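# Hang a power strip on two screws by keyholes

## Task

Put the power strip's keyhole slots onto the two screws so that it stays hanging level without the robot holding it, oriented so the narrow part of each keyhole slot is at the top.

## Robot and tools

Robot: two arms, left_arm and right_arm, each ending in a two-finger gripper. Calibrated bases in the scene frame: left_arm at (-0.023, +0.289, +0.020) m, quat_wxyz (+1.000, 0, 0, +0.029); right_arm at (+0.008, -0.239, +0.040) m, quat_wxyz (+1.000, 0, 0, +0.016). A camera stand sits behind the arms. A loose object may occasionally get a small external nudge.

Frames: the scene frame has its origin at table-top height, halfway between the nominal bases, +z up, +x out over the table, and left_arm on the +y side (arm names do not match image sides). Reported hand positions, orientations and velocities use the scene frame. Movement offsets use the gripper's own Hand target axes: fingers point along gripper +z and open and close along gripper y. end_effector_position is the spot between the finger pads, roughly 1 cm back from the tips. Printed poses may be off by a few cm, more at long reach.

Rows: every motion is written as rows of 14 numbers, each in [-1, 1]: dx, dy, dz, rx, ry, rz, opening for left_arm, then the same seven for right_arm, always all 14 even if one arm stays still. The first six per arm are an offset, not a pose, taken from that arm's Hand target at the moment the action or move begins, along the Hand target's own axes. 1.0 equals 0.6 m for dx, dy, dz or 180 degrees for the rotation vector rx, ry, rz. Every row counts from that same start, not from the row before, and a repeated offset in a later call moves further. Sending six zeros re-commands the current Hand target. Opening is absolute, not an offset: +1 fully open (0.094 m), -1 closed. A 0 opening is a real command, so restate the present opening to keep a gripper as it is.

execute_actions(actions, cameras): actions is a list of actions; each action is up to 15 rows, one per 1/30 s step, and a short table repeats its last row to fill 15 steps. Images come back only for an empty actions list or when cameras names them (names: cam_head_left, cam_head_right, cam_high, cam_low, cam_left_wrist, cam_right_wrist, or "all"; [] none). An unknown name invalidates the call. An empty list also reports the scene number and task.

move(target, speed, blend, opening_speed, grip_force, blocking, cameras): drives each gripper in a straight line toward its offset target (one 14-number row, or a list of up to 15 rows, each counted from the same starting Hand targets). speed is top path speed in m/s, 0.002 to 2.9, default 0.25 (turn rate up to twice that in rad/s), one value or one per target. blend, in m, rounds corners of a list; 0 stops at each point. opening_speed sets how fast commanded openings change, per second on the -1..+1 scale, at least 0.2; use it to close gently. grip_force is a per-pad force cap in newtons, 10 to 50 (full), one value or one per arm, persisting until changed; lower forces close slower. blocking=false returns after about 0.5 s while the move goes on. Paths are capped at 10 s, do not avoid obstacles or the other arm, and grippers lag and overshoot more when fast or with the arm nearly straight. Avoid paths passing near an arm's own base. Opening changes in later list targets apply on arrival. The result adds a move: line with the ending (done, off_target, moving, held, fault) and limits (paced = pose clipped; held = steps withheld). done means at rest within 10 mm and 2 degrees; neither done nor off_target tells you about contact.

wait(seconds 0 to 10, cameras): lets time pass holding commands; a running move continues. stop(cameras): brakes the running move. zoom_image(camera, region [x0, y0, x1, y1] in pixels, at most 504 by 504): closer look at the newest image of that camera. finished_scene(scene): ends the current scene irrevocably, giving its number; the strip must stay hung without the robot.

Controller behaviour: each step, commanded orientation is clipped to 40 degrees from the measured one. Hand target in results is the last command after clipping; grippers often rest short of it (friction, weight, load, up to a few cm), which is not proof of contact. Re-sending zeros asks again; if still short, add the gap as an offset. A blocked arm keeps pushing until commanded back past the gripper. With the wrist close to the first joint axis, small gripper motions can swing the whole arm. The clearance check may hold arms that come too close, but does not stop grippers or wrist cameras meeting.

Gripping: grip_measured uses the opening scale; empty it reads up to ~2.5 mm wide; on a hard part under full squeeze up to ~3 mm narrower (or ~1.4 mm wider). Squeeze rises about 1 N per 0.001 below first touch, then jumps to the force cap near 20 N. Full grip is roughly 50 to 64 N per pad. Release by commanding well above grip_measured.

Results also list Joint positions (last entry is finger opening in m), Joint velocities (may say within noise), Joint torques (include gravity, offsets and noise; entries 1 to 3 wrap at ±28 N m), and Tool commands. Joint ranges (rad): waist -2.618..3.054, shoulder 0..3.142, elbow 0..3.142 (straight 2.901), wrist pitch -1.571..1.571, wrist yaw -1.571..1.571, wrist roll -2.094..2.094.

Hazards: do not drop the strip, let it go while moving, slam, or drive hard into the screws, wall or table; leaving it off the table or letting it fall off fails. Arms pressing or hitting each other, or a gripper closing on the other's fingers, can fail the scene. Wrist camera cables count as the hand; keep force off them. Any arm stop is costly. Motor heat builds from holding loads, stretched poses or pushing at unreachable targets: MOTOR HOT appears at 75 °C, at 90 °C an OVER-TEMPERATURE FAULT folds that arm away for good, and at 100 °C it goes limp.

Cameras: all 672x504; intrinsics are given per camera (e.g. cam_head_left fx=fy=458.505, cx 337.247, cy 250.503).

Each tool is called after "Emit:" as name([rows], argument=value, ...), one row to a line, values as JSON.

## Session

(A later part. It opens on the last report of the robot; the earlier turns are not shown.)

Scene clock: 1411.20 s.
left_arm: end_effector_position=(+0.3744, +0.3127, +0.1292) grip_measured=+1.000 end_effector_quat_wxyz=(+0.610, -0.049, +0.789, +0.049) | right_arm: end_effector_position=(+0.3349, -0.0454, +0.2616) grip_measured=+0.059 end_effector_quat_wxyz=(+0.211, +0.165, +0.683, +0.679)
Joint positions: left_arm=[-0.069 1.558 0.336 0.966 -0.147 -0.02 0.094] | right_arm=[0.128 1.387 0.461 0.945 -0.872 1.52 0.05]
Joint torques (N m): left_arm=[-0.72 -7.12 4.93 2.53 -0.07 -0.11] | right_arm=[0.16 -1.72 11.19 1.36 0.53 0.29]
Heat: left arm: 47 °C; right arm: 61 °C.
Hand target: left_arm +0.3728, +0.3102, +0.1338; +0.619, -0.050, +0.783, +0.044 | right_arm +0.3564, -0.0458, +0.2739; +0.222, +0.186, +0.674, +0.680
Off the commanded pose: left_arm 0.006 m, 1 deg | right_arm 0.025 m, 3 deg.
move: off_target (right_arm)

Emit:
move([
  [0,0,0,0,0,0,1,0.029,0,-0.06,0,0,0,-0.3],
  [0,0,0,0,0,0,1,0.029,0.17,-0.19,0,0,0,-0.3],
], speed=0.1, blend=[0.02,0], cameras=["cam_head_left","cam_head_right","cam_right_wrist"])

Emit:
zoom_image(camera="cam_head_right", region=[320, 110, 420, 210])

Emit:
zoom_image(camera="cam_head_left", region=[310, 115, 410, 215])

Scene clock: 1449.87 s.
left_arm: end_effector_position=(+0.3744, +0.3127, +0.1292) grip_measured=+1.000 end_effector_quat_wxyz=(+0.610, -0.049, +0.789, +0.049) | right_arm: end_effector_position=(+0.2826, -0.1341, +0.3429) grip_measured=+0.059 end_effector_quat_wxyz=(+0.207, +0.222, +0.676, +0.671)
Joint positions: left_arm=[-0.069 1.558 0.336 0.966 -0.147 -0.02 0.094] | right_arm=[-0.281 0.886 0.585 0.267 -1.203 1.557 0.05]
Joint torques (N m): left_arm=[-0.72 -7.1 4.92 2.53 -0.07 -0.1] | right_arm=[-0.31 -3.04 11.37 1.52 -0.49 0.21]
Heat: left arm: 47 °C; right arm: 68 °C.
Hand target: left_arm +0.3728, +0.3102, +0.1338; +0.619, -0.050, +0.783, +0.044 | right_arm +0.2739, -0.1307, +0.3724; +0.222, +0.186, +0.674, +0.680
Off the commanded pose: left_arm 0.006 m, 1 deg | right_arm 0.031 m, 5 deg.
move: off_target (right_arm); blend cut to 0.0188 m at target 1
Images, in order (width x height): cam_head_left 672x504, cam_head_right 672x504, cam_right_wrist 672x504.

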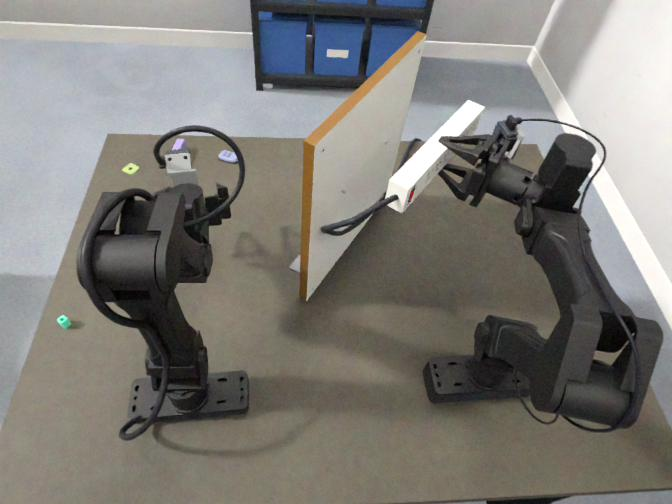

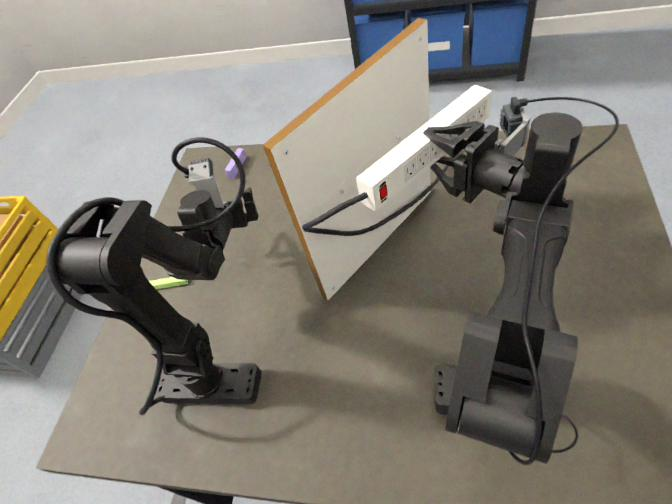

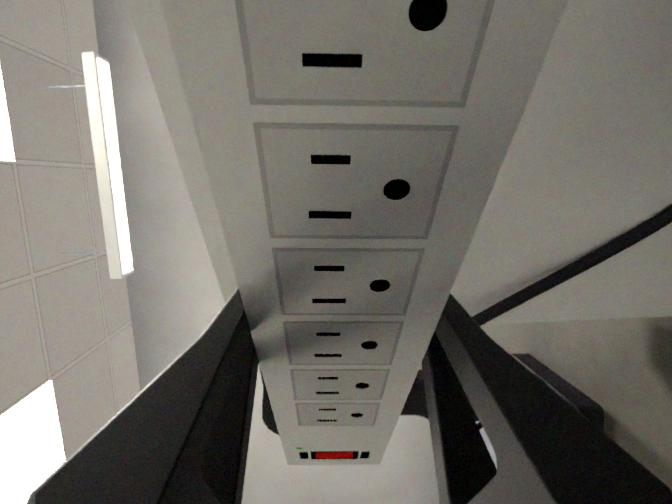

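Scaled by 5.040.

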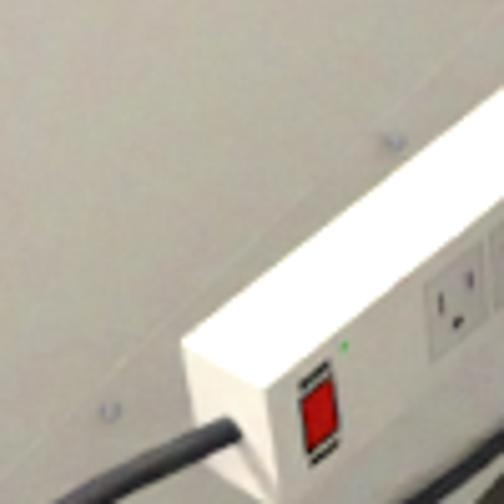

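Scaled by 5.040.

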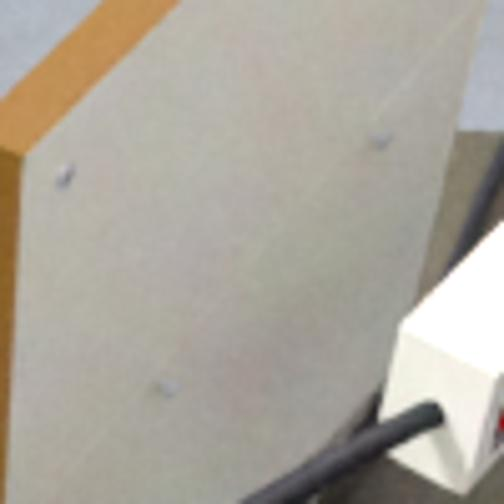

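Emit:
move(target=[0,0,0,0,0,0,1,0.018,-0.143,0.1558,0,0,0.0095,-0.3], speed=0.08)

Scene clock: 1481.63 s.
left_arm: end_effector_position=(+0.3744, +0.3127, +0.1292) grip_measured=+1.000 end_effector_quat_wxyz=(+0.610, -0.049, +0.789, +0.049) | right_arm: end_effector_position=(+0.3236, -0.0518, +0.2801) grip_measured=+0.059 end_effector_quat_wxyz=(+0.211, +0.209, +0.681, +0.670)
Joint positions: left_arm=[-0.069 1.558 0.336 0.966 -0.147 -0.02 0.094] | right_arm=[0.143 1.202 0.463 0.719 -0.793 1.549 0.05]
Joint torques (N m): left_arm=[-0.7 -7.1 4.92 2.53 -0.07 -0.11] | right_arm=[0.94 -2.52 6.42 2.2 -0.16 0.26]
Heat: left arm: 48 °C; right arm: 67 °C.
Hand target: left_arm +0.3728, +0.3102, +0.1338; +0.619, -0.050, +0.783, +0.044 | right_arm +0.3209, -0.0473, +0.2883; +0.211, +0.196, +0.671, +0.683
Off the commanded pose: left_arm 0.006 m, 1 deg | right_arm 0.010 m, 2 deg.
move: done

Emit:
move([
  [0,0,0,0,0,0,1,0.003,-0.01,0.0155,0,0,0,-0.3],
  [0,0,0,0,0,0,1,0.003,-0.03,0.017,0,0,0,-0.3],
], speed=0.03)

Scene clock: 1485.87 s.
left_arm: end_effector_position=(+0.3744, +0.3127, +0.1292) grip_measured=+1.000 end_effector_quat_wxyz=(+0.610, -0.049, +0.789, +0.049) | right_arm: end_effector_position=(+0.3267, -0.0429, +0.2700) grip_measured=+0.059 end_effector_quat_wxyz=(+0.212, +0.199, +0.675, +0.678)
Joint positions: left_arm=[-0.069 1.558 0.336 0.966 -0.147 -0.02 0.094] | right_arm=[0.172 1.286 0.437 0.863 -0.778 1.563 0.05]
Joint torques (N m): left_arm=[-0.7 -7.1 4.94 2.53 -0.07 -0.1] | right_arm=[1.68 -2.28 5.89 1.95 0.18 0.11]
Heat: left arm: 48 °C; right arm: 64 °C.
Hand target: left_arm +0.3728, +0.3102, +0.1338; +0.619, -0.050, +0.783, +0.044 | right_arm +0.3254, -0.0376, +0.2706; +0.211, +0.196, +0.671, +0.683
Off the commanded pose: left_arm 0.006 m, 1 deg | right_arm 0.005 m, 1 deg.
move: done

Emit:
wait(seconds=0.1, cameras=["cam_head_right","cam_head_left"])

Emit:
zoom_image(camera="cam_head_right", region=[310, 100, 420, 210])

Emit:
zoom_image(camera="cam_head_left", region=[310, 110, 420, 220])

Scene clock: 1488.60 s.
left_arm: end_effector_position=(+0.3744, +0.3127, +0.1292) grip_measured=+1.000 end_effector_quat_wxyz=(+0.610, -0.049, +0.789, +0.049) | right_arm: end_effector_position=(+0.3267, -0.0429, +0.2701) grip_measured=+0.059 end_effector_quat_wxyz=(+0.212, +0.198, +0.675, +0.678)
Joint positions: left_arm=[-0.069 1.558 0.336 0.966 -0.147 -0.02 0.094] | right_arm=[0.172 1.286 0.437 0.863 -0.778 1.563 0.05]
Joint torques (N m): left_arm=[-0.72 -7.12 4.94 2.53 -0.07 -0.11] | right_arm=[1.62 -2.29 5.93 1.93 0.16 0.11]
Heat: left arm: 48 °C; right arm: 63 °C.
Hand target: left_arm +0.3728, +0.3102, +0.1338; +0.619, -0.050, +0.783, +0.044 | right_arm +0.3254, -0.0376, +0.2706; +0.211, +0.196, +0.671, +0.683
Tool commands: left_gripper/opening=+1.0 right_gripper/opening=-0.3
Off the commanded pose: left_arm 0.006 m, 1 deg | right_arm 0.005 m, 1 deg.
wait: 0.10 s; at rest from the start
Images, in order (width x height): cam_head_left 672x504, cam_head_right 672x504.

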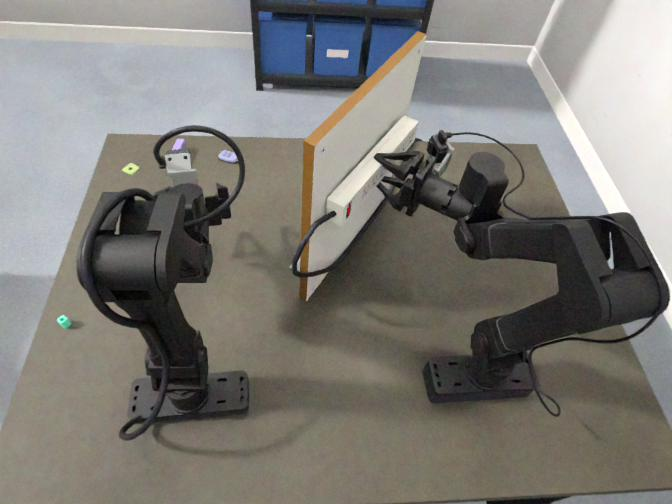

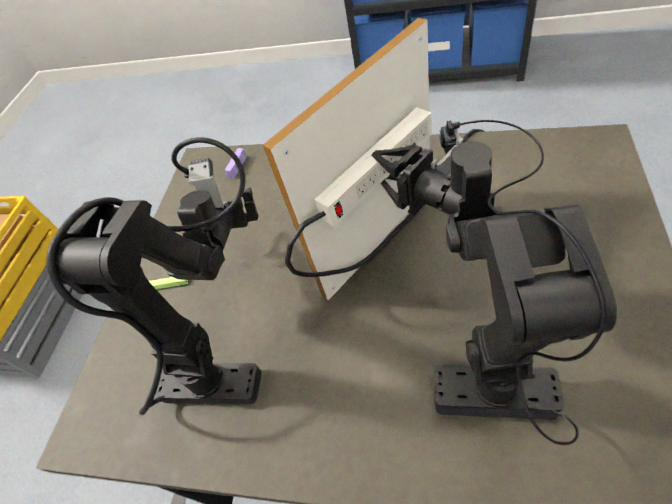

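Scaled by 4.582.

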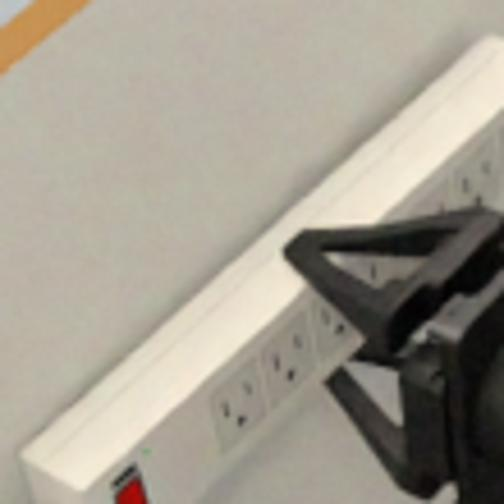

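Scaled by 4.582.

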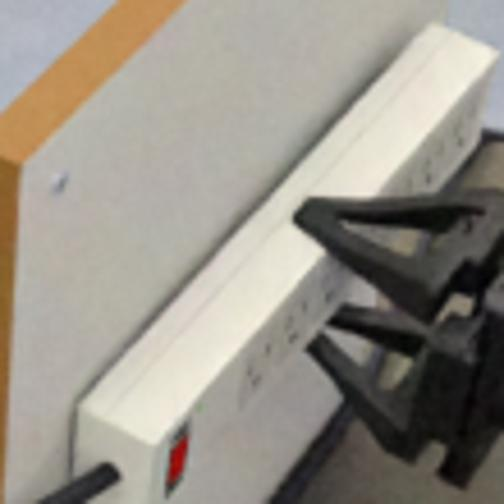

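Emit:
move([
  [0,0,0,0,0,0,1,0,-0.02,0.003,0,0,0,-0.3],
], speed=0.02)

Emit:
move([
  [0,0,0,0,0,0,1,0,-0.02,0.002,0,0,0,-0.3],
], speed=0.02)

Scene clock: 1495.57 s.
left_arm: end_effector_position=(+0.3744, +0.3127, +0.1292) grip_measured=+1.000 end_effector_quat_wxyz=(+0.610, -0.049, +0.789, +0.049) | right_arm: end_effector_position=(+0.3277, -0.0419, +0.2694) grip_measured=+0.059 end_effector_quat_wxyz=(+0.220, +0.189, +0.665, +0.688)
Joint positions: left_arm=[-0.069 1.558 0.336 0.966 -0.147 -0.02 0.094] | right_arm=[0.173 1.333 0.418 0.976 -0.78 1.581 0.05]
Joint torques (N m): left_arm=[-0.72 -7.12 4.94 2.54 -0.07 -0.11] | right_arm=[1.92 -2 5.24 1.64 0.27 -0.05]
Heat: left arm: 48 °C; right arm: 60 °C.
Hand target: left_arm +0.3728, +0.3102, +0.1338; +0.619, -0.050, +0.783, +0.044 | right_arm +0.3267, -0.0360, +0.2585; +0.211, +0.196, +0.671, +0.683
Off the commanded pose: left_arm 0.006 m, 1 deg | right_arm 0.012 m, 1 deg.
move: off_target (right_arm)

Scene clock: 1496.63 s.
left_arm: end_effector_position=(+0.3744, +0.3127, +0.1292) grip_measured=+1.000 end_effector_quat_wxyz=(+0.610, -0.049, +0.789, +0.049) | right_arm: end_effector_position=(+0.3273, -0.0421, +0.2681) grip_measured=+0.059 end_effector_quat_wxyz=(+0.224, +0.183, +0.654, +0.699)
Joint positions: left_arm=[-0.069 1.558 0.336 0.966 -0.147 -0.02 0.094] | right_arm=[0.173 1.379 0.393 1.096 -0.779 1.61 0.05]
Joint torques (N m): left_arm=[-0.7 -7.1 4.93 2.53 -0.07 -0.1] | right_arm=[2.13 -1.55 4.85 1.21 0.29 -0.32]
Heat: left arm: 48 °C; right arm: 60 °C.
Hand target: left_arm +0.3728, +0.3102, +0.1338; +0.619, -0.050, +0.783, +0.044 | right_arm +0.3277, -0.0349, +0.2467; +0.212, +0.196, +0.671, +0.683
Off the commanded pose: left_arm 0.006 m, 1 deg | right_arm 0.023 m, 3 deg.
move: off_target (right_arm)

Emit:
move([
  [0,0,0,0,0,0,1,0,0,-0.006,0,0,0,-0.3],
], speed=0.02)

Emit:
move([
  [0,0,0,0,0,0,1,0,0,-0.004,0,0,0,-0.3],
], speed=0.02)

Scene clock: 1509.07 s.
left_arm: end_effector_position=(+0.3744, +0.3127, +0.1292) grip_measured=+1.000 end_effector_quat_wxyz=(+0.610, -0.049, +0.789, +0.049) | right_arm: end_effector_position=(+0.3271, -0.0422, +0.2681) grip_measured=+0.059 end_effector_quat_wxyz=(+0.225, +0.183, +0.653, +0.699)
Joint positions: left_arm=[-0.069 1.558 0.336 0.966 -0.147 -0.02 0.094] | right_arm=[0.173 1.379 0.391 1.1 -0.778 1.611 0.05]
Joint torques (N m): left_arm=[-0.72 -7.12 4.93 2.53 -0.07 -0.1] | right_arm=[1.28 -2.22 4.36 1.18 0.16 -0.31]
Heat: left arm: 48 °C; right arm: 58 °C.
Hand target: left_arm +0.3728, +0.3102, +0.1338; +0.619, -0.050, +0.783, +0.044 | right_arm +0.3257, -0.0379, +0.2466; +0.211, +0.196, +0.671, +0.683
Off the commanded pose: left_arm 0.006 m, 1 deg | right_arm 0.022 m, 3 deg.
move: off_target (right_arm)

Scene clock: 1509.77 s.
left_arm: end_effector_position=(+0.3744, +0.3127, +0.1292) grip_measured=+1.000 end_effector_quat_wxyz=(+0.610, -0.049, +0.789, +0.049) | right_arm: end_effector_position=(+0.3268, -0.0424, +0.2680) grip_measured=+0.059 end_effector_quat_wxyz=(+0.226, +0.183, +0.653, +0.700)
Joint positions: left_arm=[-0.069 1.558 0.336 0.966 -0.147 -0.02 0.094] | right_arm=[0.173 1.379 0.389 1.104 -0.777 1.611 0.05]
Joint torques (N m): left_arm=[-0.7 -7.09 4.93 2.53 -0.07 -0.11] | right_arm=[0.72 -2.77 4.15 1.14 0.07 -0.3]
Heat: left arm: 48 °C; right arm: 58 °C.
Hand target: left_arm +0.3728, +0.3102, +0.1338; +0.619, -0.050, +0.783, +0.044 | right_arm +0.3244, -0.0399, +0.2465; +0.211, +0.196, +0.671, +0.683
Off the commanded pose: left_arm 0.006 m, 1 deg | right_arm 0.022 m, 4 deg.
move: off_target (right_arm)

Emit:
move([
  [0,0,0,0,0,0,1,0,0,-0.013,0,0,0,-0.3],
], speed=0.02, cameras=["cam_right_wrist"])

Scene clock: 1513.83 s.
left_arm: end_effector_position=(+0.3744, +0.3127, +0.1292) grip_measured=+1.000 end_effector_quat_wxyz=(+0.610, -0.049, +0.789, +0.049) | right_arm: end_effector_position=(+0.3229, -0.0463, +0.2347) grip_measured=+0.059 end_effector_quat_wxyz=(+0.202, +0.213, +0.680, +0.672)
Joint positions: left_arm=[-0.069 1.558 0.336 0.966 -0.147 -0.02 0.094] | right_arm=[0.163 1.379 0.351 1.009 -0.78 1.569 0.05]
Joint torques (N m): left_arm=[-0.72 -7.12 4.93 2.53 -0.07 -0.11] | right_arm=[-0.31 -4.57 5.57 2.02 -0.22 0.04]
Heat: left arm: 48 °C; right arm: 57 °C.
Hand target: left_arm +0.3728, +0.3102, +0.1338; +0.619, -0.050, +0.783, +0.044 | right_arm +0.3201, -0.0464, +0.2464; +0.212, +0.196, +0.671, +0.683
Off the commanded pose: left_arm 0.006 m, 1 deg | right_arm 0.012 m, 3 deg.
move: off_target (right_arm)
Images, in order (width x height): cam_right_wrist 672x504.

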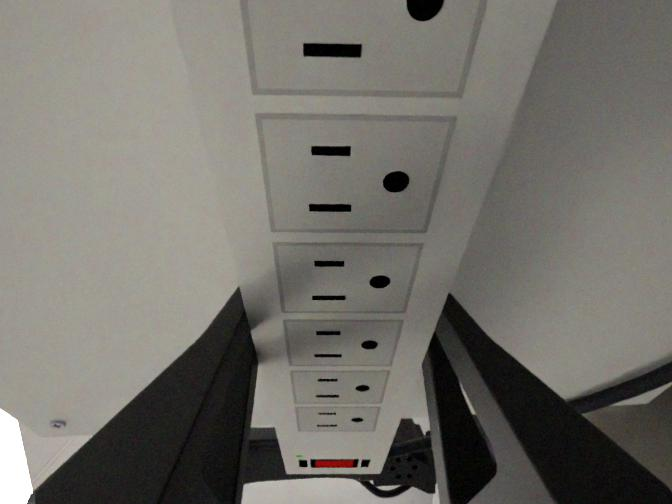

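Emit:
move([
  [0,0,0,0,0,0,1,0,0,-0.012,0,0,0,-0.3],
  [0,0,0,0,0,0,1,0,0.09,-0.012,0,0,0,-0.3],
  [0,0,0,0,0,0,1,0,0.06,-0.008,0,0,0,-0.3],
], speed=0.06, blend=[0.005,0.005,0])

Scene clock: 1533.23 s.
left_arm: end_effector_position=(+0.3744, +0.3127, +0.1292) grip_measured=+1.000 end_effector_quat_wxyz=(+0.610, -0.049, +0.789, +0.049) | right_arm: end_effector_position=(+0.3163, -0.0544, +0.2643) grip_measured=+0.059 end_effector_quat_wxyz=(+0.202, +0.219, +0.683, +0.667)
Joint positions: left_arm=[-0.069 1.558 0.336 0.966 -0.147 -0.02 0.094] | right_arm=[0.137 1.195 0.408 0.744 -0.798 1.557 0.05]
Joint torques (N m): left_arm=[-0.73 -7.1 4.93 2.53 -0.07 -0.1] | right_arm=[0.35 -2.44 7.84 2.18 -0.23 0.16]
Heat: left arm: 48 °C; right arm: 55 °C.
Hand target: left_arm +0.3728, +0.3102, +0.1338; +0.619, -0.050, +0.783, +0.044 | right_arm +0.3165, -0.0507, +0.2822; +0.211, +0.196, +0.671, +0.683
Off the commanded pose: left_arm 0.006 m, 1 deg | right_arm 0.018 m, 4 deg.
move: off_target (right_arm); blend cut to 0.0036 m at target 1

Emit:
move([
  [0,0,0,0,0,0,1,-0.003,0.025,0.012,0,0,-0.004,-0.3],
  [0,0,0,0,0,0,1,-0.003,0.02,0.03,0,0,-0.004,-0.3],
], speed=0.04)

Scene clock: 1537.70 s.
left_arm: end_effector_position=(+0.3744, +0.3127, +0.1292) grip_measured=+1.000 end_effector_quat_wxyz=(+0.610, -0.049, +0.789, +0.049) | right_arm: end_effector_position=(+0.3214, -0.0445, +0.2608) grip_measured=+0.059 end_effector_quat_wxyz=(+0.194, +0.227, +0.691, +0.658)
Joint positions: left_arm=[-0.069 1.558 0.336 0.966 -0.147 -0.02 0.094] | right_arm=[0.179 1.22 0.441 0.699 -0.754 1.548 0.05]
Joint torques (N m): left_arm=[-0.72 -7.1 4.94 2.53 -0.07 -0.11] | right_arm=[0.91 -2.73 10.81 2.2 -0.24 0.13]
Heat: left arm: 48 °C; right arm: 56 °C.
Hand target: left_arm +0.3728, +0.3102, +0.1338; +0.619, -0.050, +0.783, +0.044 | right_arm +0.3276, -0.0369, +0.2947; +0.216, +0.192, +0.672, +0.682
Off the commanded pose: left_arm 0.006 m, 1 deg | right_arm 0.035 m, 6 deg.
move: off_target (right_arm)

Emit:
move([
  [0,0,0,0,0,0,1,0,0.0,-0.015,0,0,0,-0.3],
  [0,0,0,0,0,0,1,0,0.06,-0.015,0,0,0,-0.3],
  [0,0,0,0,0,0,1,0,0.0,-0.01,0,0,0,-0.3],
], speed=0.06, blend=[0.005,0.0,0])

Scene clock: 1544.40 s.
left_arm: end_effector_position=(+0.3744, +0.3127, +0.1292) grip_measured=+1.000 end_effector_quat_wxyz=(+0.610, -0.049, +0.789, +0.049) | right_arm: end_effector_position=(+0.3276, -0.0456, +0.2843) grip_measured=+0.059 end_effector_quat_wxyz=(+0.216, +0.207, +0.683, +0.666)
Joint positions: left_arm=[-0.069 1.558 0.336 0.966 -0.147 -0.02 0.094] | right_arm=[0.17 1.21 0.493 0.691 -0.762 1.533 0.05]
Joint torques (N m): left_arm=[-0.7 -7.12 4.93 2.53 -0.07 -0.11] | right_arm=[0.49 -2.78 6.61 2.21 -0.26 0.27]
Heat: left arm: 48 °C; right arm: 57 °C.
Hand target: left_arm +0.3728, +0.3102, +0.1338; +0.619, -0.050, +0.783, +0.044 | right_arm +0.3243, -0.0418, +0.2944; +0.216, +0.191, +0.672, +0.682
Off the commanded pose: left_arm 0.006 m, 1 deg | right_arm 0.011 m, 3 deg.
move: off_target (right_arm); blend cut to 0.0033 m at target 1

Emit:
move([
  [0,0,0,0,0,0,1,0.0025,-0.02,0,0,0,0.001,-0.3],
], speed=0.03)

Emit:
move([
  [0,0,0,0,0,0,1,0,-0.008,0.012,0,0,0,-0.3],
], speed=0.03)

Scene clock: 1548.23 s.
left_arm: end_effector_position=(+0.3744, +0.3127, +0.1292) grip_measured=+1.000 end_effector_quat_wxyz=(+0.610, -0.049, +0.789, +0.049) | right_arm: end_effector_position=(+0.3273, -0.0457, +0.2737) grip_measured=+0.059 end_effector_quat_wxyz=(+0.217, +0.206, +0.682, +0.667)
Joint positions: left_arm=[-0.069 1.558 0.336 0.966 -0.147 -0.02 0.094] | right_arm=[0.17 1.24 0.459 0.759 -0.762 1.534 0.05]
Joint torques (N m): left_arm=[-0.72 -7.1 4.94 2.53 -0.07 -0.1] | right_arm=[0.81 -2.81 6.2 2.24 -0.19 0.26]
Heat: left arm: 48 °C; right arm: 57 °C.
Hand target: left_arm +0.3728, +0.3102, +0.1338; +0.619, -0.050, +0.783, +0.044 | right_arm +0.3234, -0.0410, +0.2825; +0.215, +0.192, +0.672, +0.682
Off the commanded pose: left_arm 0.006 m, 1 deg | right_arm 0.011 m, 3 deg.
move: off_target (right_arm)

Scene clock: 1549.10 s.
left_arm: end_effector_position=(+0.3744, +0.3127, +0.1292) grip_measured=+1.000 end_effector_quat_wxyz=(+0.610, -0.049, +0.789, +0.049) | right_arm: end_effector_position=(+0.3300, -0.0425, +0.2708) grip_measured=+0.059 end_effector_quat_wxyz=(+0.215, +0.203, +0.681, +0.670)
Joint positions: left_arm=[-0.069 1.558 0.336 0.966 -0.147 -0.02 0.094] | right_arm=[0.176 1.276 0.459 0.803 -0.763 1.541 0.05]
Joint torques (N m): left_arm=[-0.72 -7.1 4.93 2.53 -0.07 -0.1] | right_arm=[2.02 -2.51 6.41 2.14 0.08 0.22]
Heat: left arm: 48 °C; right arm: 57 °C.
Hand target: left_arm +0.3728, +0.3102, +0.1338; +0.619, -0.050, +0.783, +0.044 | right_arm +0.3276, -0.0350, +0.2778; +0.215, +0.193, +0.672, +0.682
Off the commanded pose: left_arm 0.006 m, 1 deg | right_arm 0.011 m, 2 deg.
move: off_target (right_arm)

Emit:
move([
  [0,0,0,0,0,0,1,0,-0.012,0.003,0,0,0,-0.3],
], speed=0.02)

Emit:
move([
  [0,0,0,0,0,0,1,0,-0.012,0.003,0,0,0,-0.3],
], speed=0.02)

Emit:
move([
  [0,0,0,0,0,0,1,0,-0.012,0.003,0,0,0,-0.3],
], speed=0.02)

Scene clock: 1553.60 s.
left_arm: end_effector_position=(+0.3744, +0.3127, +0.1292) grip_measured=+1.000 end_effector_quat_wxyz=(+0.610, -0.049, +0.789, +0.049) | right_arm: end_effector_position=(+0.3298, -0.0424, +0.2700) grip_measured=+0.059 end_effector_quat_wxyz=(+0.217, +0.199, +0.674, +0.677)
Joint positions: left_arm=[-0.069 1.558 0.336 0.966 -0.147 -0.02 0.094] | right_arm=[0.176 1.298 0.442 0.872 -0.765 1.559 0.05]
Joint torques (N m): left_arm=[-0.72 -7.1 4.94 2.53 -0.07 -0.1] | right_arm=[2.45 -1.8 6.5 1.91 0.17 0.05]
Heat: left arm: 48 °C; right arm: 56 °C.
Hand target: left_arm +0.3728, +0.3102, +0.1338; +0.619, -0.050, +0.783, +0.044 | right_arm +0.3288, -0.0334, +0.2707; +0.215, +0.192, +0.672, +0.682
Off the commanded pose: left_arm 0.006 m, 1 deg | right_arm 0.009 m, 1 deg.
move: done

Scene clock: 1554.53 s.
left_arm: end_effector_position=(+0.3744, +0.3127, +0.1292) grip_measured=+1.000 end_effector_quat_wxyz=(+0.610, -0.049, +0.789, +0.049) | right_arm: end_effector_position=(+0.3296, -0.0424, +0.2691) grip_measured=+0.059 end_effector_quat_wxyz=(+0.220, +0.196, +0.667, +0.684)
Joint positions: left_arm=[-0.069 1.558 0.336 0.966 -0.147 -0.02 0.094] | right_arm=[0.176 1.323 0.424 0.945 -0.765 1.578 0.05]
Joint torques (N m): left_arm=[-0.72 -7.1 4.94 2.53 -0.07 -0.1] | right_arm=[2.86 -1.21 6.65 1.65 0.24 -0.11]
Heat: left arm: 48 °C; right arm: 56 °C.
Hand target: left_arm +0.3728, +0.3102, +0.1338; +0.619, -0.050, +0.783, +0.044 | right_arm +0.3301, -0.0319, +0.2635; +0.215, +0.193, +0.672, +0.682
Off the commanded pose: left_arm 0.006 m, 1 deg | right_arm 0.012 m, 1 deg.
move: off_target (right_arm)

Scene clock: 1555.47 s.
left_arm: end_effector_position=(+0.3744, +0.3127, +0.1292) grip_measured=+1.000 end_effector_quat_wxyz=(+0.610, -0.049, +0.789, +0.049) | right_arm: end_effector_position=(+0.3295, -0.0424, +0.2682) grip_measured=+0.059 end_effector_quat_wxyz=(+0.223, +0.193, +0.660, +0.691)
Joint positions: left_arm=[-0.069 1.558 0.336 0.966 -0.147 -0.02 0.094] | right_arm=[0.176 1.352 0.408 1.021 -0.765 1.597 0.05]
Joint torques (N m): left_arm=[-0.72 -7.1 4.93 2.53 -0.07 -0.1] | right_arm=[3.12 -0.87 6.64 1.36 0.3 -0.3]
Heat: left arm: 48 °C; right arm: 56 °C.
Hand target: left_arm +0.3728, +0.3102, +0.1338; +0.619, -0.050, +0.783, +0.044 | right_arm +0.3314, -0.0304, +0.2563; +0.215, +0.193, +0.672, +0.682
Off the commanded pose: left_arm 0.006 m, 1 deg | right_arm 0.017 m, 2 deg.
move: off_target (right_arm)

Emit:
move([
  [0,0,0,0,0,0,1,0,0.01,-0.03,0,0,0,-0.3],
  [0,0,0,0,0,0,1,0,0.19,-0.03,0,0,0,-0.3],
  [0,0,0,0,0,0,1,0,0.16,-0.03,0,0,0,-0.3],
], speed=0.08, blend=[0.01,0.01,0])

Emit:
move([
  [0,0,0,0,0,0,1,0,0,0.03,0,0,0,-0.3],
], speed=0.04)

Emit:
move([
  [0,0,0,0,0,0,1,0,0,0.015,0,0,0,-0.3],
], speed=0.04, cameras=["cam_head_left","cam_head_right","cam_right_wrist"])

Scene clock: 1566.50 s.
left_arm: end_effector_position=(+0.3744, +0.3127, +0.1292) grip_measured=+1.000 end_effector_quat_wxyz=(+0.610, -0.049, +0.789, +0.049) | right_arm: end_effector_position=(+0.3210, -0.0464, +0.3268) grip_measured=+0.059 end_effector_quat_wxyz=(+0.199, +0.217, +0.690, +0.661)
Joint positions: left_arm=[-0.069 1.558 0.336 0.966 -0.147 -0.02 0.094] | right_arm=[0.167 1.096 0.641 0.39 -0.774 1.538 0.05]
Joint torques (N m): left_arm=[-0.72 -7.1 4.93 2.53 -0.07 -0.1] | right_arm=[-0.35 -3.93 8.46 2.21 -0.27 0.22]
Heat: left arm: 48 °C; right arm: 56 °C.
Hand target: left_arm +0.3728, +0.3102, +0.1338; +0.619, -0.050, +0.783, +0.044 | right_arm +0.3181, -0.0458, +0.3519; +0.215, +0.193, +0.672, +0.682
Off the commanded pose: left_arm 0.006 m, 1 deg | right_arm 0.025 m, 5 deg.
move: off_target (right_arm); blend cut to 0.0089 m at target 1, 0.009 m at target 2

Scene clock: 1567.27 s.
left_arm: end_effector_position=(+0.3744, +0.3127, +0.1292) grip_measured=+1.000 end_effector_quat_wxyz=(+0.610, -0.049, +0.789, +0.049) | right_arm: end_effector_position=(+0.3258, -0.0376, +0.3187) grip_measured=+0.059 end_effector_quat_wxyz=(+0.197, +0.222, +0.693, +0.657)
Joint positions: left_arm=[-0.069 1.558 0.336 0.966 -0.147 -0.02 0.094] | right_arm=[0.203 1.132 0.641 0.411 -0.735 1.537 0.05]
Joint torques (N m): left_arm=[-0.72 -7.12 4.93 2.53 -0.07 -0.11] | right_arm=[1.07 -2.73 10.76 2.26 -0.12 0.26]
Heat: left arm: 48 °C; right arm: 56 °C.
Hand target: left_arm +0.3728, +0.3102, +0.1338; +0.619, -0.050, +0.783, +0.044 | right_arm +0.3281, -0.0308, +0.3523; +0.215, +0.193, +0.672, +0.682
Off the commanded pose: left_arm 0.006 m, 1 deg | right_arm 0.034 m, 5 deg.
move: off_target (right_arm)

Scene clock: 1567.97 s.
left_arm: end_effector_position=(+0.3744, +0.3127, +0.1292) grip_measured=+1.000 end_effector_quat_wxyz=(+0.610, -0.049, +0.789, +0.049) | right_arm: end_effector_position=(+0.3274, -0.0362, +0.3183) grip_measured=+0.059 end_effector_quat_wxyz=(+0.198, +0.221, +0.692, +0.658)
Joint positions: left_arm=[-0.069 1.558 0.336 0.966 -0.147 -0.02 0.094] | right_arm=[0.208 1.142 0.641 0.426 -0.729 1.539 0.05]
Joint torques (N m): left_arm=[-0.72 -7.09 4.93 2.53 -0.07 -0.11] | right_arm=[2.56 -1.59 11.88 2.25 0.1 0.26]
Heat: left arm: 48 °C; right arm: 57 °C.
Hand target: left_arm +0.3728, +0.3102, +0.1338; +0.619, -0.050, +0.783, +0.044 | right_arm +0.3330, -0.0233, +0.3525; +0.215, +0.192, +0.672, +0.682
Off the commanded pose: left_arm 0.006 m, 1 deg | right_arm 0.037 m, 5 deg.
move: off_target (right_arm)
Images, in order (width x height): cam_head_left 672x504, cam_head_right 672x504, cam_right_wrist 672x504.

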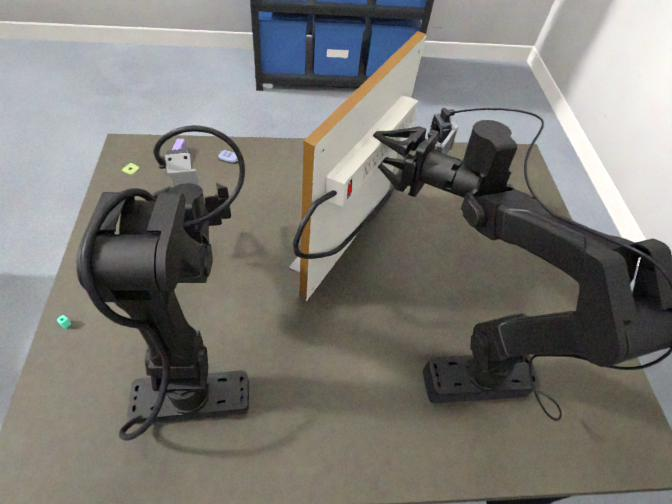

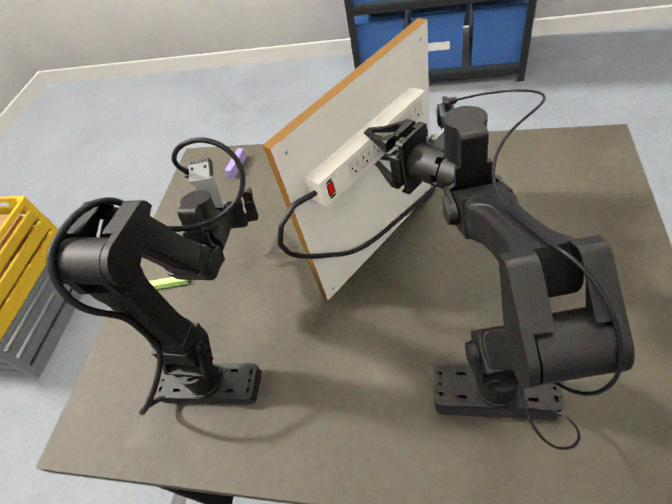

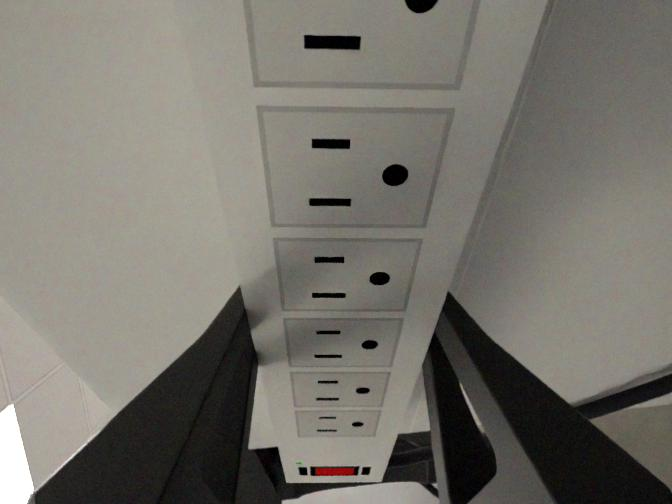

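Emit:
zoom_image(camera="cam_right_wrist", region=[430, 0, 580, 150])

Emit:
zoom_image(camera="cam_right_wrist", region=[430, 150, 580, 300])

Emit:
zoom_image(camera="cam_head_right", region=[280, 90, 430, 240])

Emit:
zoom_image(camera="cam_head_left", region=[290, 80, 430, 220])

Scaled by 3.360.

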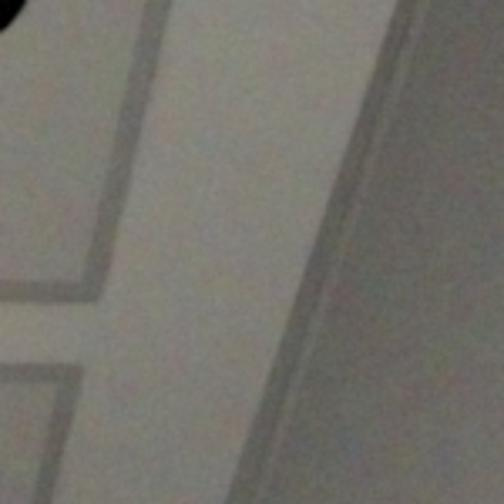

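Scaled by 3.360.

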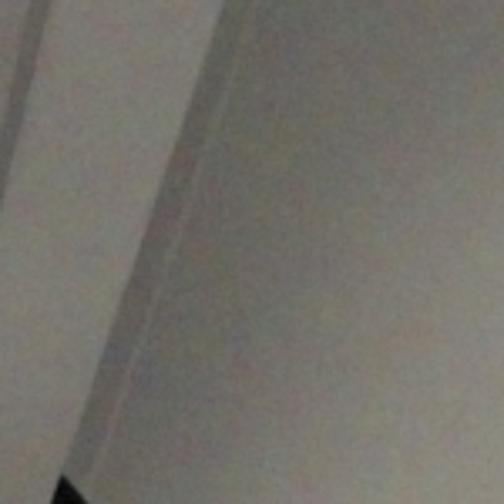

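Scaled by 3.360.

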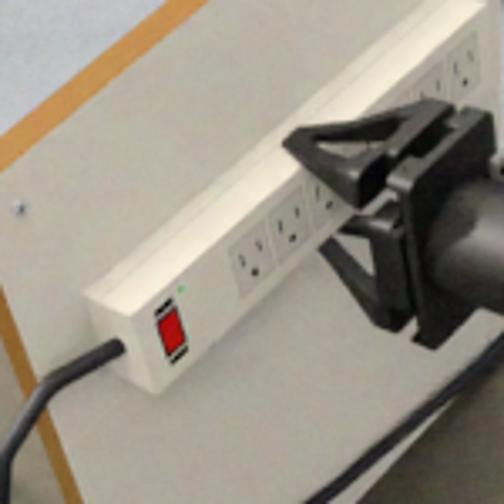

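Scaled by 3.600.

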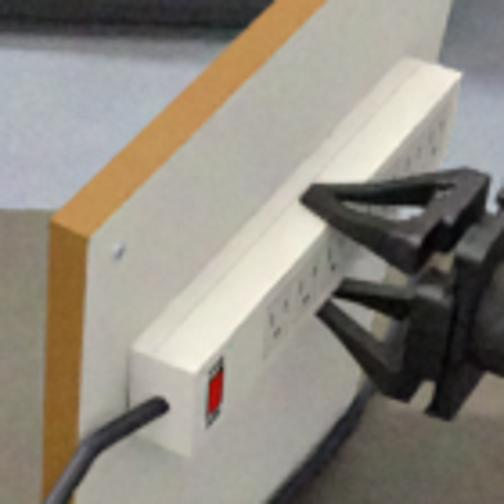

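Emit:
move([
  [0,0,0,0,0,0,1,-0.001,0.0,-0.06,0,0,0.002,-0.3],
  [0,0,0,0,0,0,1,-0.001,-0.118,-0.039,0,0,0.002,-0.3],
], speed=0.06, blend=[0.01,0])

Scene clock: 1605.40 s.
left_arm: end_effector_position=(+0.3744, +0.3127, +0.1292) grip_measured=+1.000 end_effector_quat_wxyz=(+0.610, -0.049, +0.789, +0.049) | right_arm: end_effector_position=(+0.3261, -0.0475, +0.2725) grip_measured=+0.059 end_effector_quat_wxyz=(+0.214, +0.207, +0.682, +0.668)
Joint positions: left_arm=[-0.069 1.558 0.336 0.966 -0.147 -0.02 0.094] | right_arm=[0.16 1.239 0.452 0.765 -0.775 1.541 0.05]
Joint torques (N m): left_arm=[-0.72 -7.1 4.93 2.53 -0.07 -0.1] | right_arm=[0.85 -2.66 6.28 2.19 -0.14 0.26]
Heat: left arm: 48 °C; right arm: 66 °C.
Hand target: left_arm +0.3728, +0.3102, +0.1338; +0.619, -0.050, +0.783, +0.044 | right_arm +0.3230, -0.0428, +0.2813; +0.213, +0.194, +0.671, +0.683
Off the commanded pose: left_arm 0.006 m, 1 deg | right_arm 0.010 m, 2 deg.
move: done

Emit:
wait(seconds=0, cameras=["cam_head_left","cam_head_right","cam_right_wrist"])

Scene clock: 1619.87 s.
left_arm: end_effector_position=(+0.3744, +0.3127, +0.1292) grip_measured=+1.000 end_effector_quat_wxyz=(+0.610, -0.049, +0.789, +0.049) | right_arm: end_effector_position=(+0.3262, -0.0476, +0.2726) grip_measured=+0.059 end_effector_quat_wxyz=(+0.214, +0.207, +0.682, +0.668)
Joint positions: left_arm=[-0.069 1.558 0.336 0.966 -0.147 -0.02 0.094] | right_arm=[0.16 1.239 0.452 0.766 -0.774 1.541 0.05]
Joint torques (N m): left_arm=[-0.7 -7.12 4.93 2.53 -0.08 -0.1] | right_arm=[0.9 -2.65 6.3 2.18 -0.15 0.29]
Heat: left arm: 48 °C; right arm: 60 °C.
Hand target: left_arm +0.3728, +0.3102, +0.1338; +0.619, -0.050, +0.783, +0.044 | right_arm +0.3230, -0.0428, +0.2813; +0.213, +0.195, +0.671, +0.683
Tool commands: left_gripper/opening=+1.0 right_gripper/opening=-0.3
Off the commanded pose: left_arm 0.006 m, 1 deg | right_arm 0.010 m, 2 deg.
Images, in order (width x height): cam_head_left 672x504, cam_head_right 672x504, cam_right_wrist 672x504.

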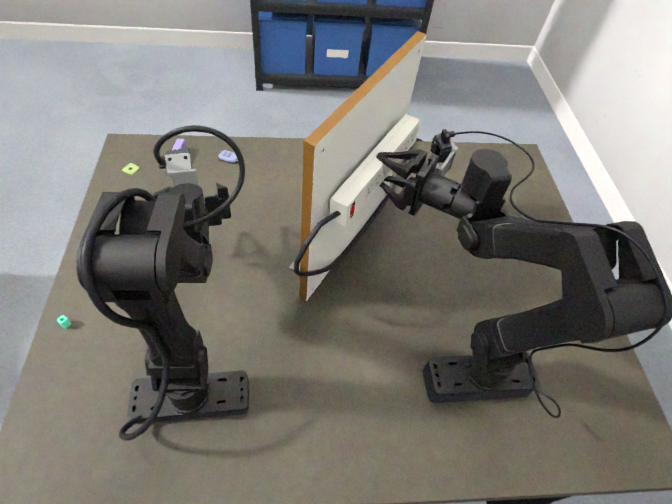

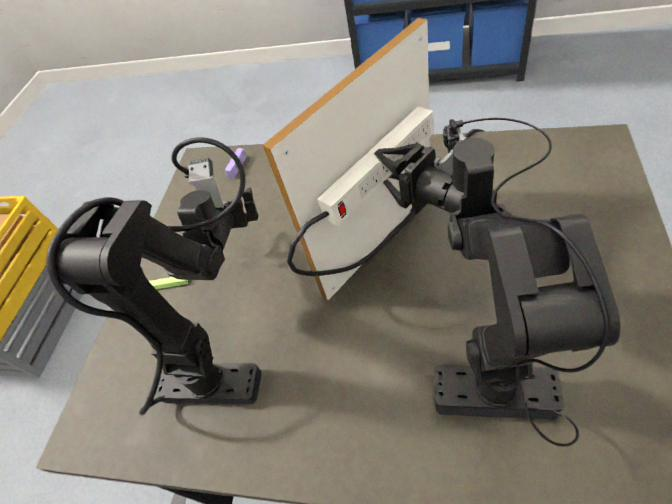

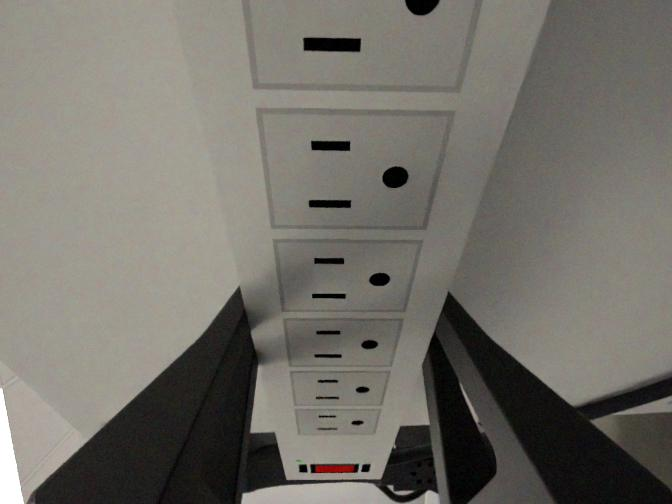

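Emit:
move([
  [0,0,0,0,0,0,1,0.0033,-0.0035,0,0,0,0,-0.3],
  [0,0,0,0,0,0,1,0.0033,-0.0035,0.0175,0,0,0,-0.3],
], speed=0.03)

Scene clock: 1633.07 s.
left_arm: end_effector_position=(+0.3744, +0.3127, +0.1292) grip_measured=+1.000 end_effector_quat_wxyz=(+0.610, -0.049, +0.789, +0.049) | right_arm: end_effector_position=(+0.3260, -0.0399, +0.2630) grip_measured=+0.059 end_effector_quat_wxyz=(+0.205, +0.211, +0.686, +0.666)
Joint positions: left_arm=[-0.069 1.558 0.336 0.966 -0.147 -0.02 0.094] | right_arm=[0.19 1.269 0.444 0.785 -0.751 1.544 0.05]
Joint torques (N m): left_arm=[-0.7 -7.12 4.93 2.53 -0.07 -0.1] | right_arm=[1.55 -2.43 7.69 2.22 0.01 0.23]
Heat: left arm: 48 °C; right arm: 58 °C.
Hand target: left_arm +0.3728, +0.3102, +0.1338; +0.619, -0.050, +0.783, +0.044 | right_arm +0.3273, -0.0330, +0.2793; +0.213, +0.195, +0.671, +0.683
Off the commanded pose: left_arm 0.006 m, 1 deg | right_arm 0.018 m, 3 deg.
move: off_target (right_arm)

Emit:
move(target=[0,0,0,0,0,0,1,0,0,0.01,0,0,0,-0.3], speed=0.03)

Emit:
zoom_image(camera="cam_head_right", region=[300, 90, 440, 240])

Scene clock: 1637.80 s.
left_arm: end_effector_position=(+0.3744, +0.3127, +0.1292) grip_measured=+1.000 end_effector_quat_wxyz=(+0.610, -0.049, +0.789, +0.049) | right_arm: end_effector_position=(+0.3265, -0.0397, +0.2629) grip_measured=+0.059 end_effector_quat_wxyz=(+0.204, +0.211, +0.685, +0.667)
Joint positions: left_arm=[-0.069 1.558 0.336 0.966 -0.147 -0.02 0.094] | right_arm=[0.19 1.274 0.444 0.792 -0.752 1.547 0.05]
Joint torques (N m): left_arm=[-0.7 -7.1 4.93 2.53 -0.07 -0.11] | right_arm=[2.85 -1.37 8.75 2.21 0.23 0.23]
Heat: left arm: 48 °C; right arm: 59 °C.
Hand target: left_arm +0.3728, +0.3102, +0.1338; +0.619, -0.050, +0.783, +0.044 | right_arm +0.3306, -0.0280, +0.2794; +0.213, +0.195, +0.671, +0.683
Off the commanded pose: left_arm 0.006 m, 1 deg | right_arm 0.021 m, 3 deg.
move: off_target (right_arm)

Scaled by 3.360.
This view is cut from an older image: the scene may have changed since it was taken.

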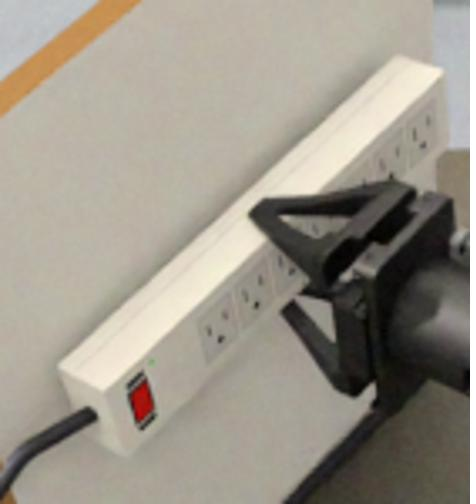

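Emit:
move(target=[0,0,0,0,0,0,1,-0.004,-0.0,-0.022,0,0,0,-0.3], speed=0.03)

Scene clock: 1642.33 s.
left_arm: end_effector_position=(+0.3744, +0.3127, +0.1292) grip_measured=+1.000 end_effector_quat_wxyz=(+0.610, -0.049, +0.789, +0.049) | right_arm: end_effector_position=(+0.3260, -0.0404, +0.2630) grip_measured=+0.059 end_effector_quat_wxyz=(+0.203, +0.210, +0.685, +0.667)
Joint positions: left_arm=[-0.069 1.558 0.336 0.966 -0.147 -0.02 0.094] | right_arm=[0.185 1.274 0.444 0.792 -0.762 1.547 0.05]
Joint torques (N m): left_arm=[-0.72 -7.12 4.93 2.53 -0.07 -0.11] | right_arm=[-0.34 -3.99 6.94 2.12 -0.18 0.22]
Heat: left arm: 48 °C; right arm: 60 °C.
Hand target: left_arm +0.3728, +0.3102, +0.1338; +0.619, -0.050, +0.783, +0.044 | right_arm +0.3253, -0.0403, +0.2791; +0.212, +0.195, +0.671, +0.683
Off the commanded pose: left_arm 0.006 m, 1 deg | right_arm 0.016 m, 3 deg.
move: off_target (right_arm)

Emit:
move(target=[0,0,0,0,0,0,1,0,-0.004,-0.01,0,0,0,-0.3], speed=0.03)

Scene clock: 1645.87 s.
left_arm: end_effector_position=(+0.3744, +0.3127, +0.1292) grip_measured=+1.000 end_effector_quat_wxyz=(+0.610, -0.049, +0.789, +0.049) | right_arm: end_effector_position=(+0.3274, -0.0456, +0.2606) grip_measured=+0.059 end_effector_quat_wxyz=(+0.204, +0.215, +0.685, +0.666)
Joint positions: left_arm=[-0.069 1.558 0.336 0.966 -0.147 -0.02 0.094] | right_arm=[0.167 1.274 0.437 0.794 -0.77 1.547 0.05]
Joint torques (N m): left_arm=[-0.72 -7.12 4.94 2.53 -0.07 -0.11] | right_arm=[-0.28 -4.93 5.98 2.18 -0.29 0.21]
Heat: left arm: 48 °C; right arm: 60 °C.
Hand target: left_arm +0.3728, +0.3102, +0.1338; +0.619, -0.050, +0.783, +0.044 | right_arm +0.3220, -0.0452, +0.2767; +0.212, +0.195, +0.671, +0.683
Off the commanded pose: left_arm 0.006 m, 1 deg | right_arm 0.017 m, 4 deg.
move: off_target (right_arm)

Emit:
move(target=[0,0,0,0,0,0,1,0,0,0.02,-0.008,0,0,-0.3], speed=0.03)

Scene clock: 1651.27 s.
left_arm: end_effector_position=(+0.3744, +0.3127, +0.1292) grip_measured=+1.000 end_effector_quat_wxyz=(+0.610, -0.049, +0.789, +0.049) | right_arm: end_effector_position=(+0.3291, -0.0421, +0.2634) grip_measured=+0.059 end_effector_quat_wxyz=(+0.209, +0.207, +0.677, +0.674)
Joint positions: left_arm=[-0.069 1.558 0.336 0.966 -0.147 -0.02 0.094] | right_arm=[0.178 1.304 0.432 0.868 -0.762 1.565 0.05]
Joint torques (N m): left_arm=[-0.72 -7.1 4.94 2.53 -0.07 -0.1] | right_arm=[1.65 -2.51 6.89 2.27 0.03 0.27]
Heat: left arm: 48 °C; right arm: 59 °C.
Hand target: left_arm +0.3728, +0.3102, +0.1338; +0.619, -0.050, +0.783, +0.044 | right_arm +0.3286, -0.0353, +0.2769; +0.215, +0.192, +0.663, +0.691
Off the commanded pose: left_arm 0.006 m, 1 deg | right_arm 0.015 m, 3 deg.
move: off_target (right_arm)

Emit:
move([
  [0,0,0,0,0,0,1,0,-0.003,-0.022,0,0,0,-0.3],
  [0,0,0,0,0,0,1,0,-0.003,0,0,0,0,-0.3],
], speed=0.04)

Scene clock: 1662.67 s.
left_arm: end_effector_position=(+0.3744, +0.3127, +0.1292) grip_measured=+1.000 end_effector_quat_wxyz=(+0.610, -0.049, +0.789, +0.049) | right_arm: end_effector_position=(+0.3261, -0.0405, +0.2559) grip_measured=+0.059 end_effector_quat_wxyz=(+0.204, +0.211, +0.678, +0.674)
Joint positions: left_arm=[-0.069 1.558 0.336 0.966 -0.147 -0.02 0.094] | right_arm=[0.186 1.316 0.411 0.894 -0.759 1.571 0.05]
Joint torques (N m): left_arm=[-0.7 -7.09 4.93 2.53 -0.07 -0.1] | right_arm=[1.05 -2.82 8.05 2.19 -0.01 0.22]
Heat: left arm: 48 °C; right arm: 59 °C.
Hand target: left_arm +0.3728, +0.3102, +0.1338; +0.619, -0.050, +0.783, +0.044 | right_arm +0.3287, -0.0352, +0.2751; +0.215, +0.192, +0.663, +0.691
Off the commanded pose: left_arm 0.006 m, 1 deg | right_arm 0.020 m, 4 deg.
move: off_target (right_arm)

Emit:
move([
  [0,0,0,0,0,0,1,0,0.012,-0.02,0,0,0,-0.3],
  [0,0,0,0,0,0,1,-0.003,0.012,0,0,0,0,-0.3],
], speed=0.04)

Scene clock: 1669.23 s.
left_arm: end_effector_position=(+0.3744, +0.3127, +0.1292) grip_measured=+1.000 end_effector_quat_wxyz=(+0.610, -0.049, +0.789, +0.049) | right_arm: end_effector_position=(+0.3256, -0.0429, +0.2558) grip_measured=+0.059 end_effector_quat_wxyz=(+0.202, +0.218, +0.679, +0.671)
Joint positions: left_arm=[-0.069 1.558 0.336 0.966 -0.147 -0.02 0.094] | right_arm=[0.181 1.297 0.411 0.861 -0.755 1.571 0.05]
Joint torques (N m): left_arm=[-0.7 -7.1 4.93 2.53 -0.07 -0.1] | right_arm=[0.84 -3.08 9.62 2.1 -0.2 0.23]
Heat: left arm: 48 °C; right arm: 60 °C.
Hand target: left_arm +0.3728, +0.3102, +0.1338; +0.619, -0.050, +0.783, +0.044 | right_arm +0.3299, -0.0364, +0.2823; +0.215, +0.192, +0.663, +0.691
Off the commanded pose: left_arm 0.006 m, 1 deg | right_arm 0.028 m, 4 deg.
move: off_target (right_arm)

Emit:
move([
  [0,0,0,0,0,0,1,0,0.0,-0.025,0,0,0,-0.3],
  [0,0,0,0,0,0,1,-0.003,0.035,-0.025,0,0,0,-0.3],
  [0,0,0,0,0,0,1,0,0.0,-0.02,0,0,0,-0.3],
], speed=0.05)

Scene clock: 1676.53 s.
left_arm: end_effector_position=(+0.3744, +0.3127, +0.1292) grip_measured=+1.000 end_effector_quat_wxyz=(+0.610, -0.049, +0.789, +0.049) | right_arm: end_effector_position=(+0.3260, -0.0521, +0.2700) grip_measured=+0.059 end_effector_quat_wxyz=(+0.214, +0.209, +0.673, +0.676)
Joint positions: left_arm=[-0.069 1.558 0.336 0.966 -0.147 -0.02 0.094] | right_arm=[0.142 1.259 0.425 0.842 -0.791 1.571 0.05]
Joint torques (N m): left_arm=[-0.7 -7.12 4.93 2.53 -0.07 -0.11] | right_arm=[1.09 -2.78 6.72 2.15 -0.13 0.25]
Heat: left arm: 48 °C; right arm: 61 °C.
Hand target: left_arm +0.3728, +0.3102, +0.1338; +0.619, -0.050, +0.783, +0.044 | right_arm +0.3233, -0.0465, +0.2817; +0.215, +0.192, +0.663, +0.691
Off the commanded pose: left_arm 0.006 m, 1 deg | right_arm 0.013 m, 3 deg.
move: off_target (right_arm)

Emit:
move(target=[0,0,0,0,0,0,1,0,0,0.022,0,0,0,-0.3], speed=0.03)

Scene clock: 1680.03 s.
left_arm: end_effector_position=(+0.3744, +0.3127, +0.1292) grip_measured=+1.000 end_effector_quat_wxyz=(+0.610, -0.049, +0.789, +0.049) | right_arm: end_effector_position=(+0.3268, -0.0413, +0.2584) grip_measured=+0.059 end_effector_quat_wxyz=(+0.200, +0.215, +0.680, +0.672)
Joint positions: left_arm=[-0.069 1.558 0.336 0.966 -0.147 -0.02 0.094] | right_arm=[0.183 1.299 0.425 0.85 -0.76 1.571 0.05]
Joint torques (N m): left_arm=[-0.72 -7.1 4.93 2.53 -0.07 -0.1] | right_arm=[0.99 -2.93 8.85 2.21 -0.03 0.22]
Heat: left arm: 48 °C; right arm: 60 °C.
Hand target: left_arm +0.3728, +0.3102, +0.1338; +0.619, -0.050, +0.783, +0.044 | right_arm +0.3305, -0.0355, +0.2825; +0.215, +0.192, +0.663, +0.691
Off the commanded pose: left_arm 0.006 m, 1 deg | right_arm 0.025 m, 4 deg.
move: off_target (right_arm)

Emit:
move([
  [0,0,0,0,0,0,1,0.0055,0.045,-0.025,0,0,0,-0.3],
  [0,0,0,0,0,0,1,0.0055,0.022,-0.025,0,0,0,-0.3],
  [0,0,0,0,0,0,1,0.0055,0.014,-0.01,0,0,0,-0.3],
], speed=0.05)

Scene clock: 1700.83 s.
left_arm: end_effector_position=(+0.3744, +0.3127, +0.1292) grip_measured=+1.000 end_effector_quat_wxyz=(+0.610, -0.049, +0.789, +0.049) | right_arm: end_effector_position=(+0.3233, -0.0445, +0.2688) grip_measured=+0.059 end_effector_quat_wxyz=(+0.205, +0.216, +0.678, +0.672)
Joint positions: left_arm=[-0.069 1.558 0.336 0.966 -0.147 -0.02 0.094] | right_arm=[0.176 1.242 0.433 0.791 -0.759 1.571 0.05]
Joint torques (N m): left_arm=[-0.7 -7.1 4.94 2.53 -0.07 -0.1] | right_arm=[0.91 -2.86 8.44 2.2 -0.14 0.21]
Heat: left arm: 48 °C; right arm: 59 °C.
Hand target: left_arm +0.3728, +0.3102, +0.1338; +0.619, -0.050, +0.783, +0.044 | right_arm +0.3241, -0.0388, +0.2904; +0.215, +0.192, +0.663, +0.691
Off the commanded pose: left_arm 0.006 m, 1 deg | right_arm 0.022 m, 4 deg.
move: off_target (right_arm)

Emit:
move([
  [0,0,0,0,0,0,1,-0.004,0.04,-0.018,0,0,0,-0.3],
  [0,0,0,0,0,0,1,-0.004,0.022,-0.018,0,0,0,-0.3],
  [0,0,0,0,0,0,1,-0.004,0.008,0,0,0,0,-0.3],
], speed=0.05)

Scene clock: 1713.57 s.
left_arm: end_effector_position=(+0.3744, +0.3127, +0.1292) grip_measured=+1.000 end_effector_quat_wxyz=(+0.610, -0.049, +0.789, +0.049) | right_arm: end_effector_position=(+0.3252, -0.0461, +0.2738) grip_measured=+0.059 end_effector_quat_wxyz=(+0.205, +0.216, +0.678, +0.672)
Joint positions: left_arm=[-0.069 1.558 0.336 0.966 -0.147 -0.02 0.094] | right_arm=[0.168 1.234 0.45 0.768 -0.767 1.571 0.05]
Joint torques (N m): left_arm=[-0.7 -7.1 4.93 2.53 -0.07 -0.11] | right_arm=[0.94 -2.73 8.5 2.22 -0.15 0.22]
Heat: left arm: 48 °C; right arm: 61 °C.
Hand target: left_arm +0.3728, +0.3102, +0.1338; +0.619, -0.050, +0.783, +0.044 | right_arm +0.3260, -0.0404, +0.2953; +0.215, +0.192, +0.663, +0.691
Off the commanded pose: left_arm 0.006 m, 1 deg | right_arm 0.022 m, 4 deg.
move: off_target (right_arm)

Emit:
move([
  [0,0,0,0,0,0,1,0,0,0.009,0,0,-0.006,-0.3],
  [0,0,0,0,0,0,1,0,-0.025,0.011,0,0,-0.006,-0.3],
], speed=0.01, blend=[0.002,0])

Scene clock: 1721.20 s.
left_arm: end_effector_position=(+0.3744, +0.3127, +0.1292) grip_measured=+1.000 end_effector_quat_wxyz=(+0.610, -0.049, +0.789, +0.049) | right_arm: end_effector_position=(+0.3281, -0.0411, +0.2683) grip_measured=+0.059 end_effector_quat_wxyz=(+0.208, +0.206, +0.675, +0.677)
Joint positions: left_arm=[-0.069 1.558 0.336 0.966 -0.147 -0.02 0.094] | right_arm=[0.181 1.292 0.441 0.855 -0.765 1.571 0.05]
Joint torques (N m): left_arm=[-0.7 -7.12 4.93 2.53 -0.07 -0.11] | right_arm=[1.68 -1.72 7.45 2.23 0.11 0.01]
Heat: left arm: 48 °C; right arm: 61 °C.
Hand target: left_arm +0.3728, +0.3102, +0.1338; +0.619, -0.050, +0.783, +0.044 | right_arm +0.3302, -0.0343, +0.2806; +0.221, +0.186, +0.665, +0.689
Off the commanded pose: left_arm 0.006 m, 1 deg | right_arm 0.014 m, 3 deg.
move: off_target (right_arm)

Emit:
move(target=[0,0,0,0,0,0,1,0,-0.006,-0.005,0,0,0,-0.3], speed=0.01)

Scene clock: 1724.87 s.
left_arm: end_effector_position=(+0.3744, +0.3127, +0.1292) grip_measured=+1.000 end_effector_quat_wxyz=(+0.610, -0.049, +0.789, +0.049) | right_arm: end_effector_position=(+0.3279, -0.0414, +0.2680) grip_measured=+0.059 end_effector_quat_wxyz=(+0.209, +0.204, +0.673, +0.680)
Joint positions: left_arm=[-0.069 1.558 0.336 0.966 -0.147 -0.02 0.094] | right_arm=[0.18 1.3 0.433 0.884 -0.766 1.579 0.05]
Joint torques (N m): left_arm=[-0.7 -7.12 4.93 2.54 -0.07 -0.11] | right_arm=[1.07 -2.06 6.83 2.15 0.03 -0.05]
Heat: left arm: 48 °C; right arm: 61 °C.
Hand target: left_arm +0.3728, +0.3102, +0.1338; +0.619, -0.050, +0.783, +0.044 | right_arm +0.3288, -0.0368, +0.2769; +0.221, +0.186, +0.665, +0.689
Off the commanded pose: left_arm 0.006 m, 1 deg | right_arm 0.010 m, 3 deg.
move: off_target (right_arm)

Emit:
move(target=[0,0,0,0,0,0,1,0,-0.004,-0.005,0,0,0,-0.3], speed=0.01)

Scene clock: 1727.37 s.
left_arm: end_effector_position=(+0.3744, +0.3127, +0.1292) grip_measured=+1.000 end_effector_quat_wxyz=(+0.610, -0.049, +0.789, +0.049) | right_arm: end_effector_position=(+0.3277, -0.0415, +0.2676) grip_measured=+0.059 end_effector_quat_wxyz=(+0.210, +0.203, +0.671, +0.681)
Joint positions: left_arm=[-0.069 1.558 0.336 0.966 -0.147 -0.02 0.094] | right_arm=[0.179 1.305 0.428 0.9 -0.767 1.581 0.05]
Joint torques (N m): left_arm=[-0.72 -7.1 4.94 2.53 -0.07 -0.1] | right_arm=[0.39 -2.43 6.23 2.11 -0.05 -0.02]
Heat: left arm: 48 °C; right arm: 60 °C.
Hand target: left_arm +0.3728, +0.3102, +0.1338; +0.619, -0.050, +0.783, +0.044 | right_arm +0.3272, -0.0392, +0.2743; +0.221, +0.186, +0.665, +0.689
Off the commanded pose: left_arm 0.006 m, 1 deg | right_arm 0.007 m, 3 deg.
move: off_target (right_arm)


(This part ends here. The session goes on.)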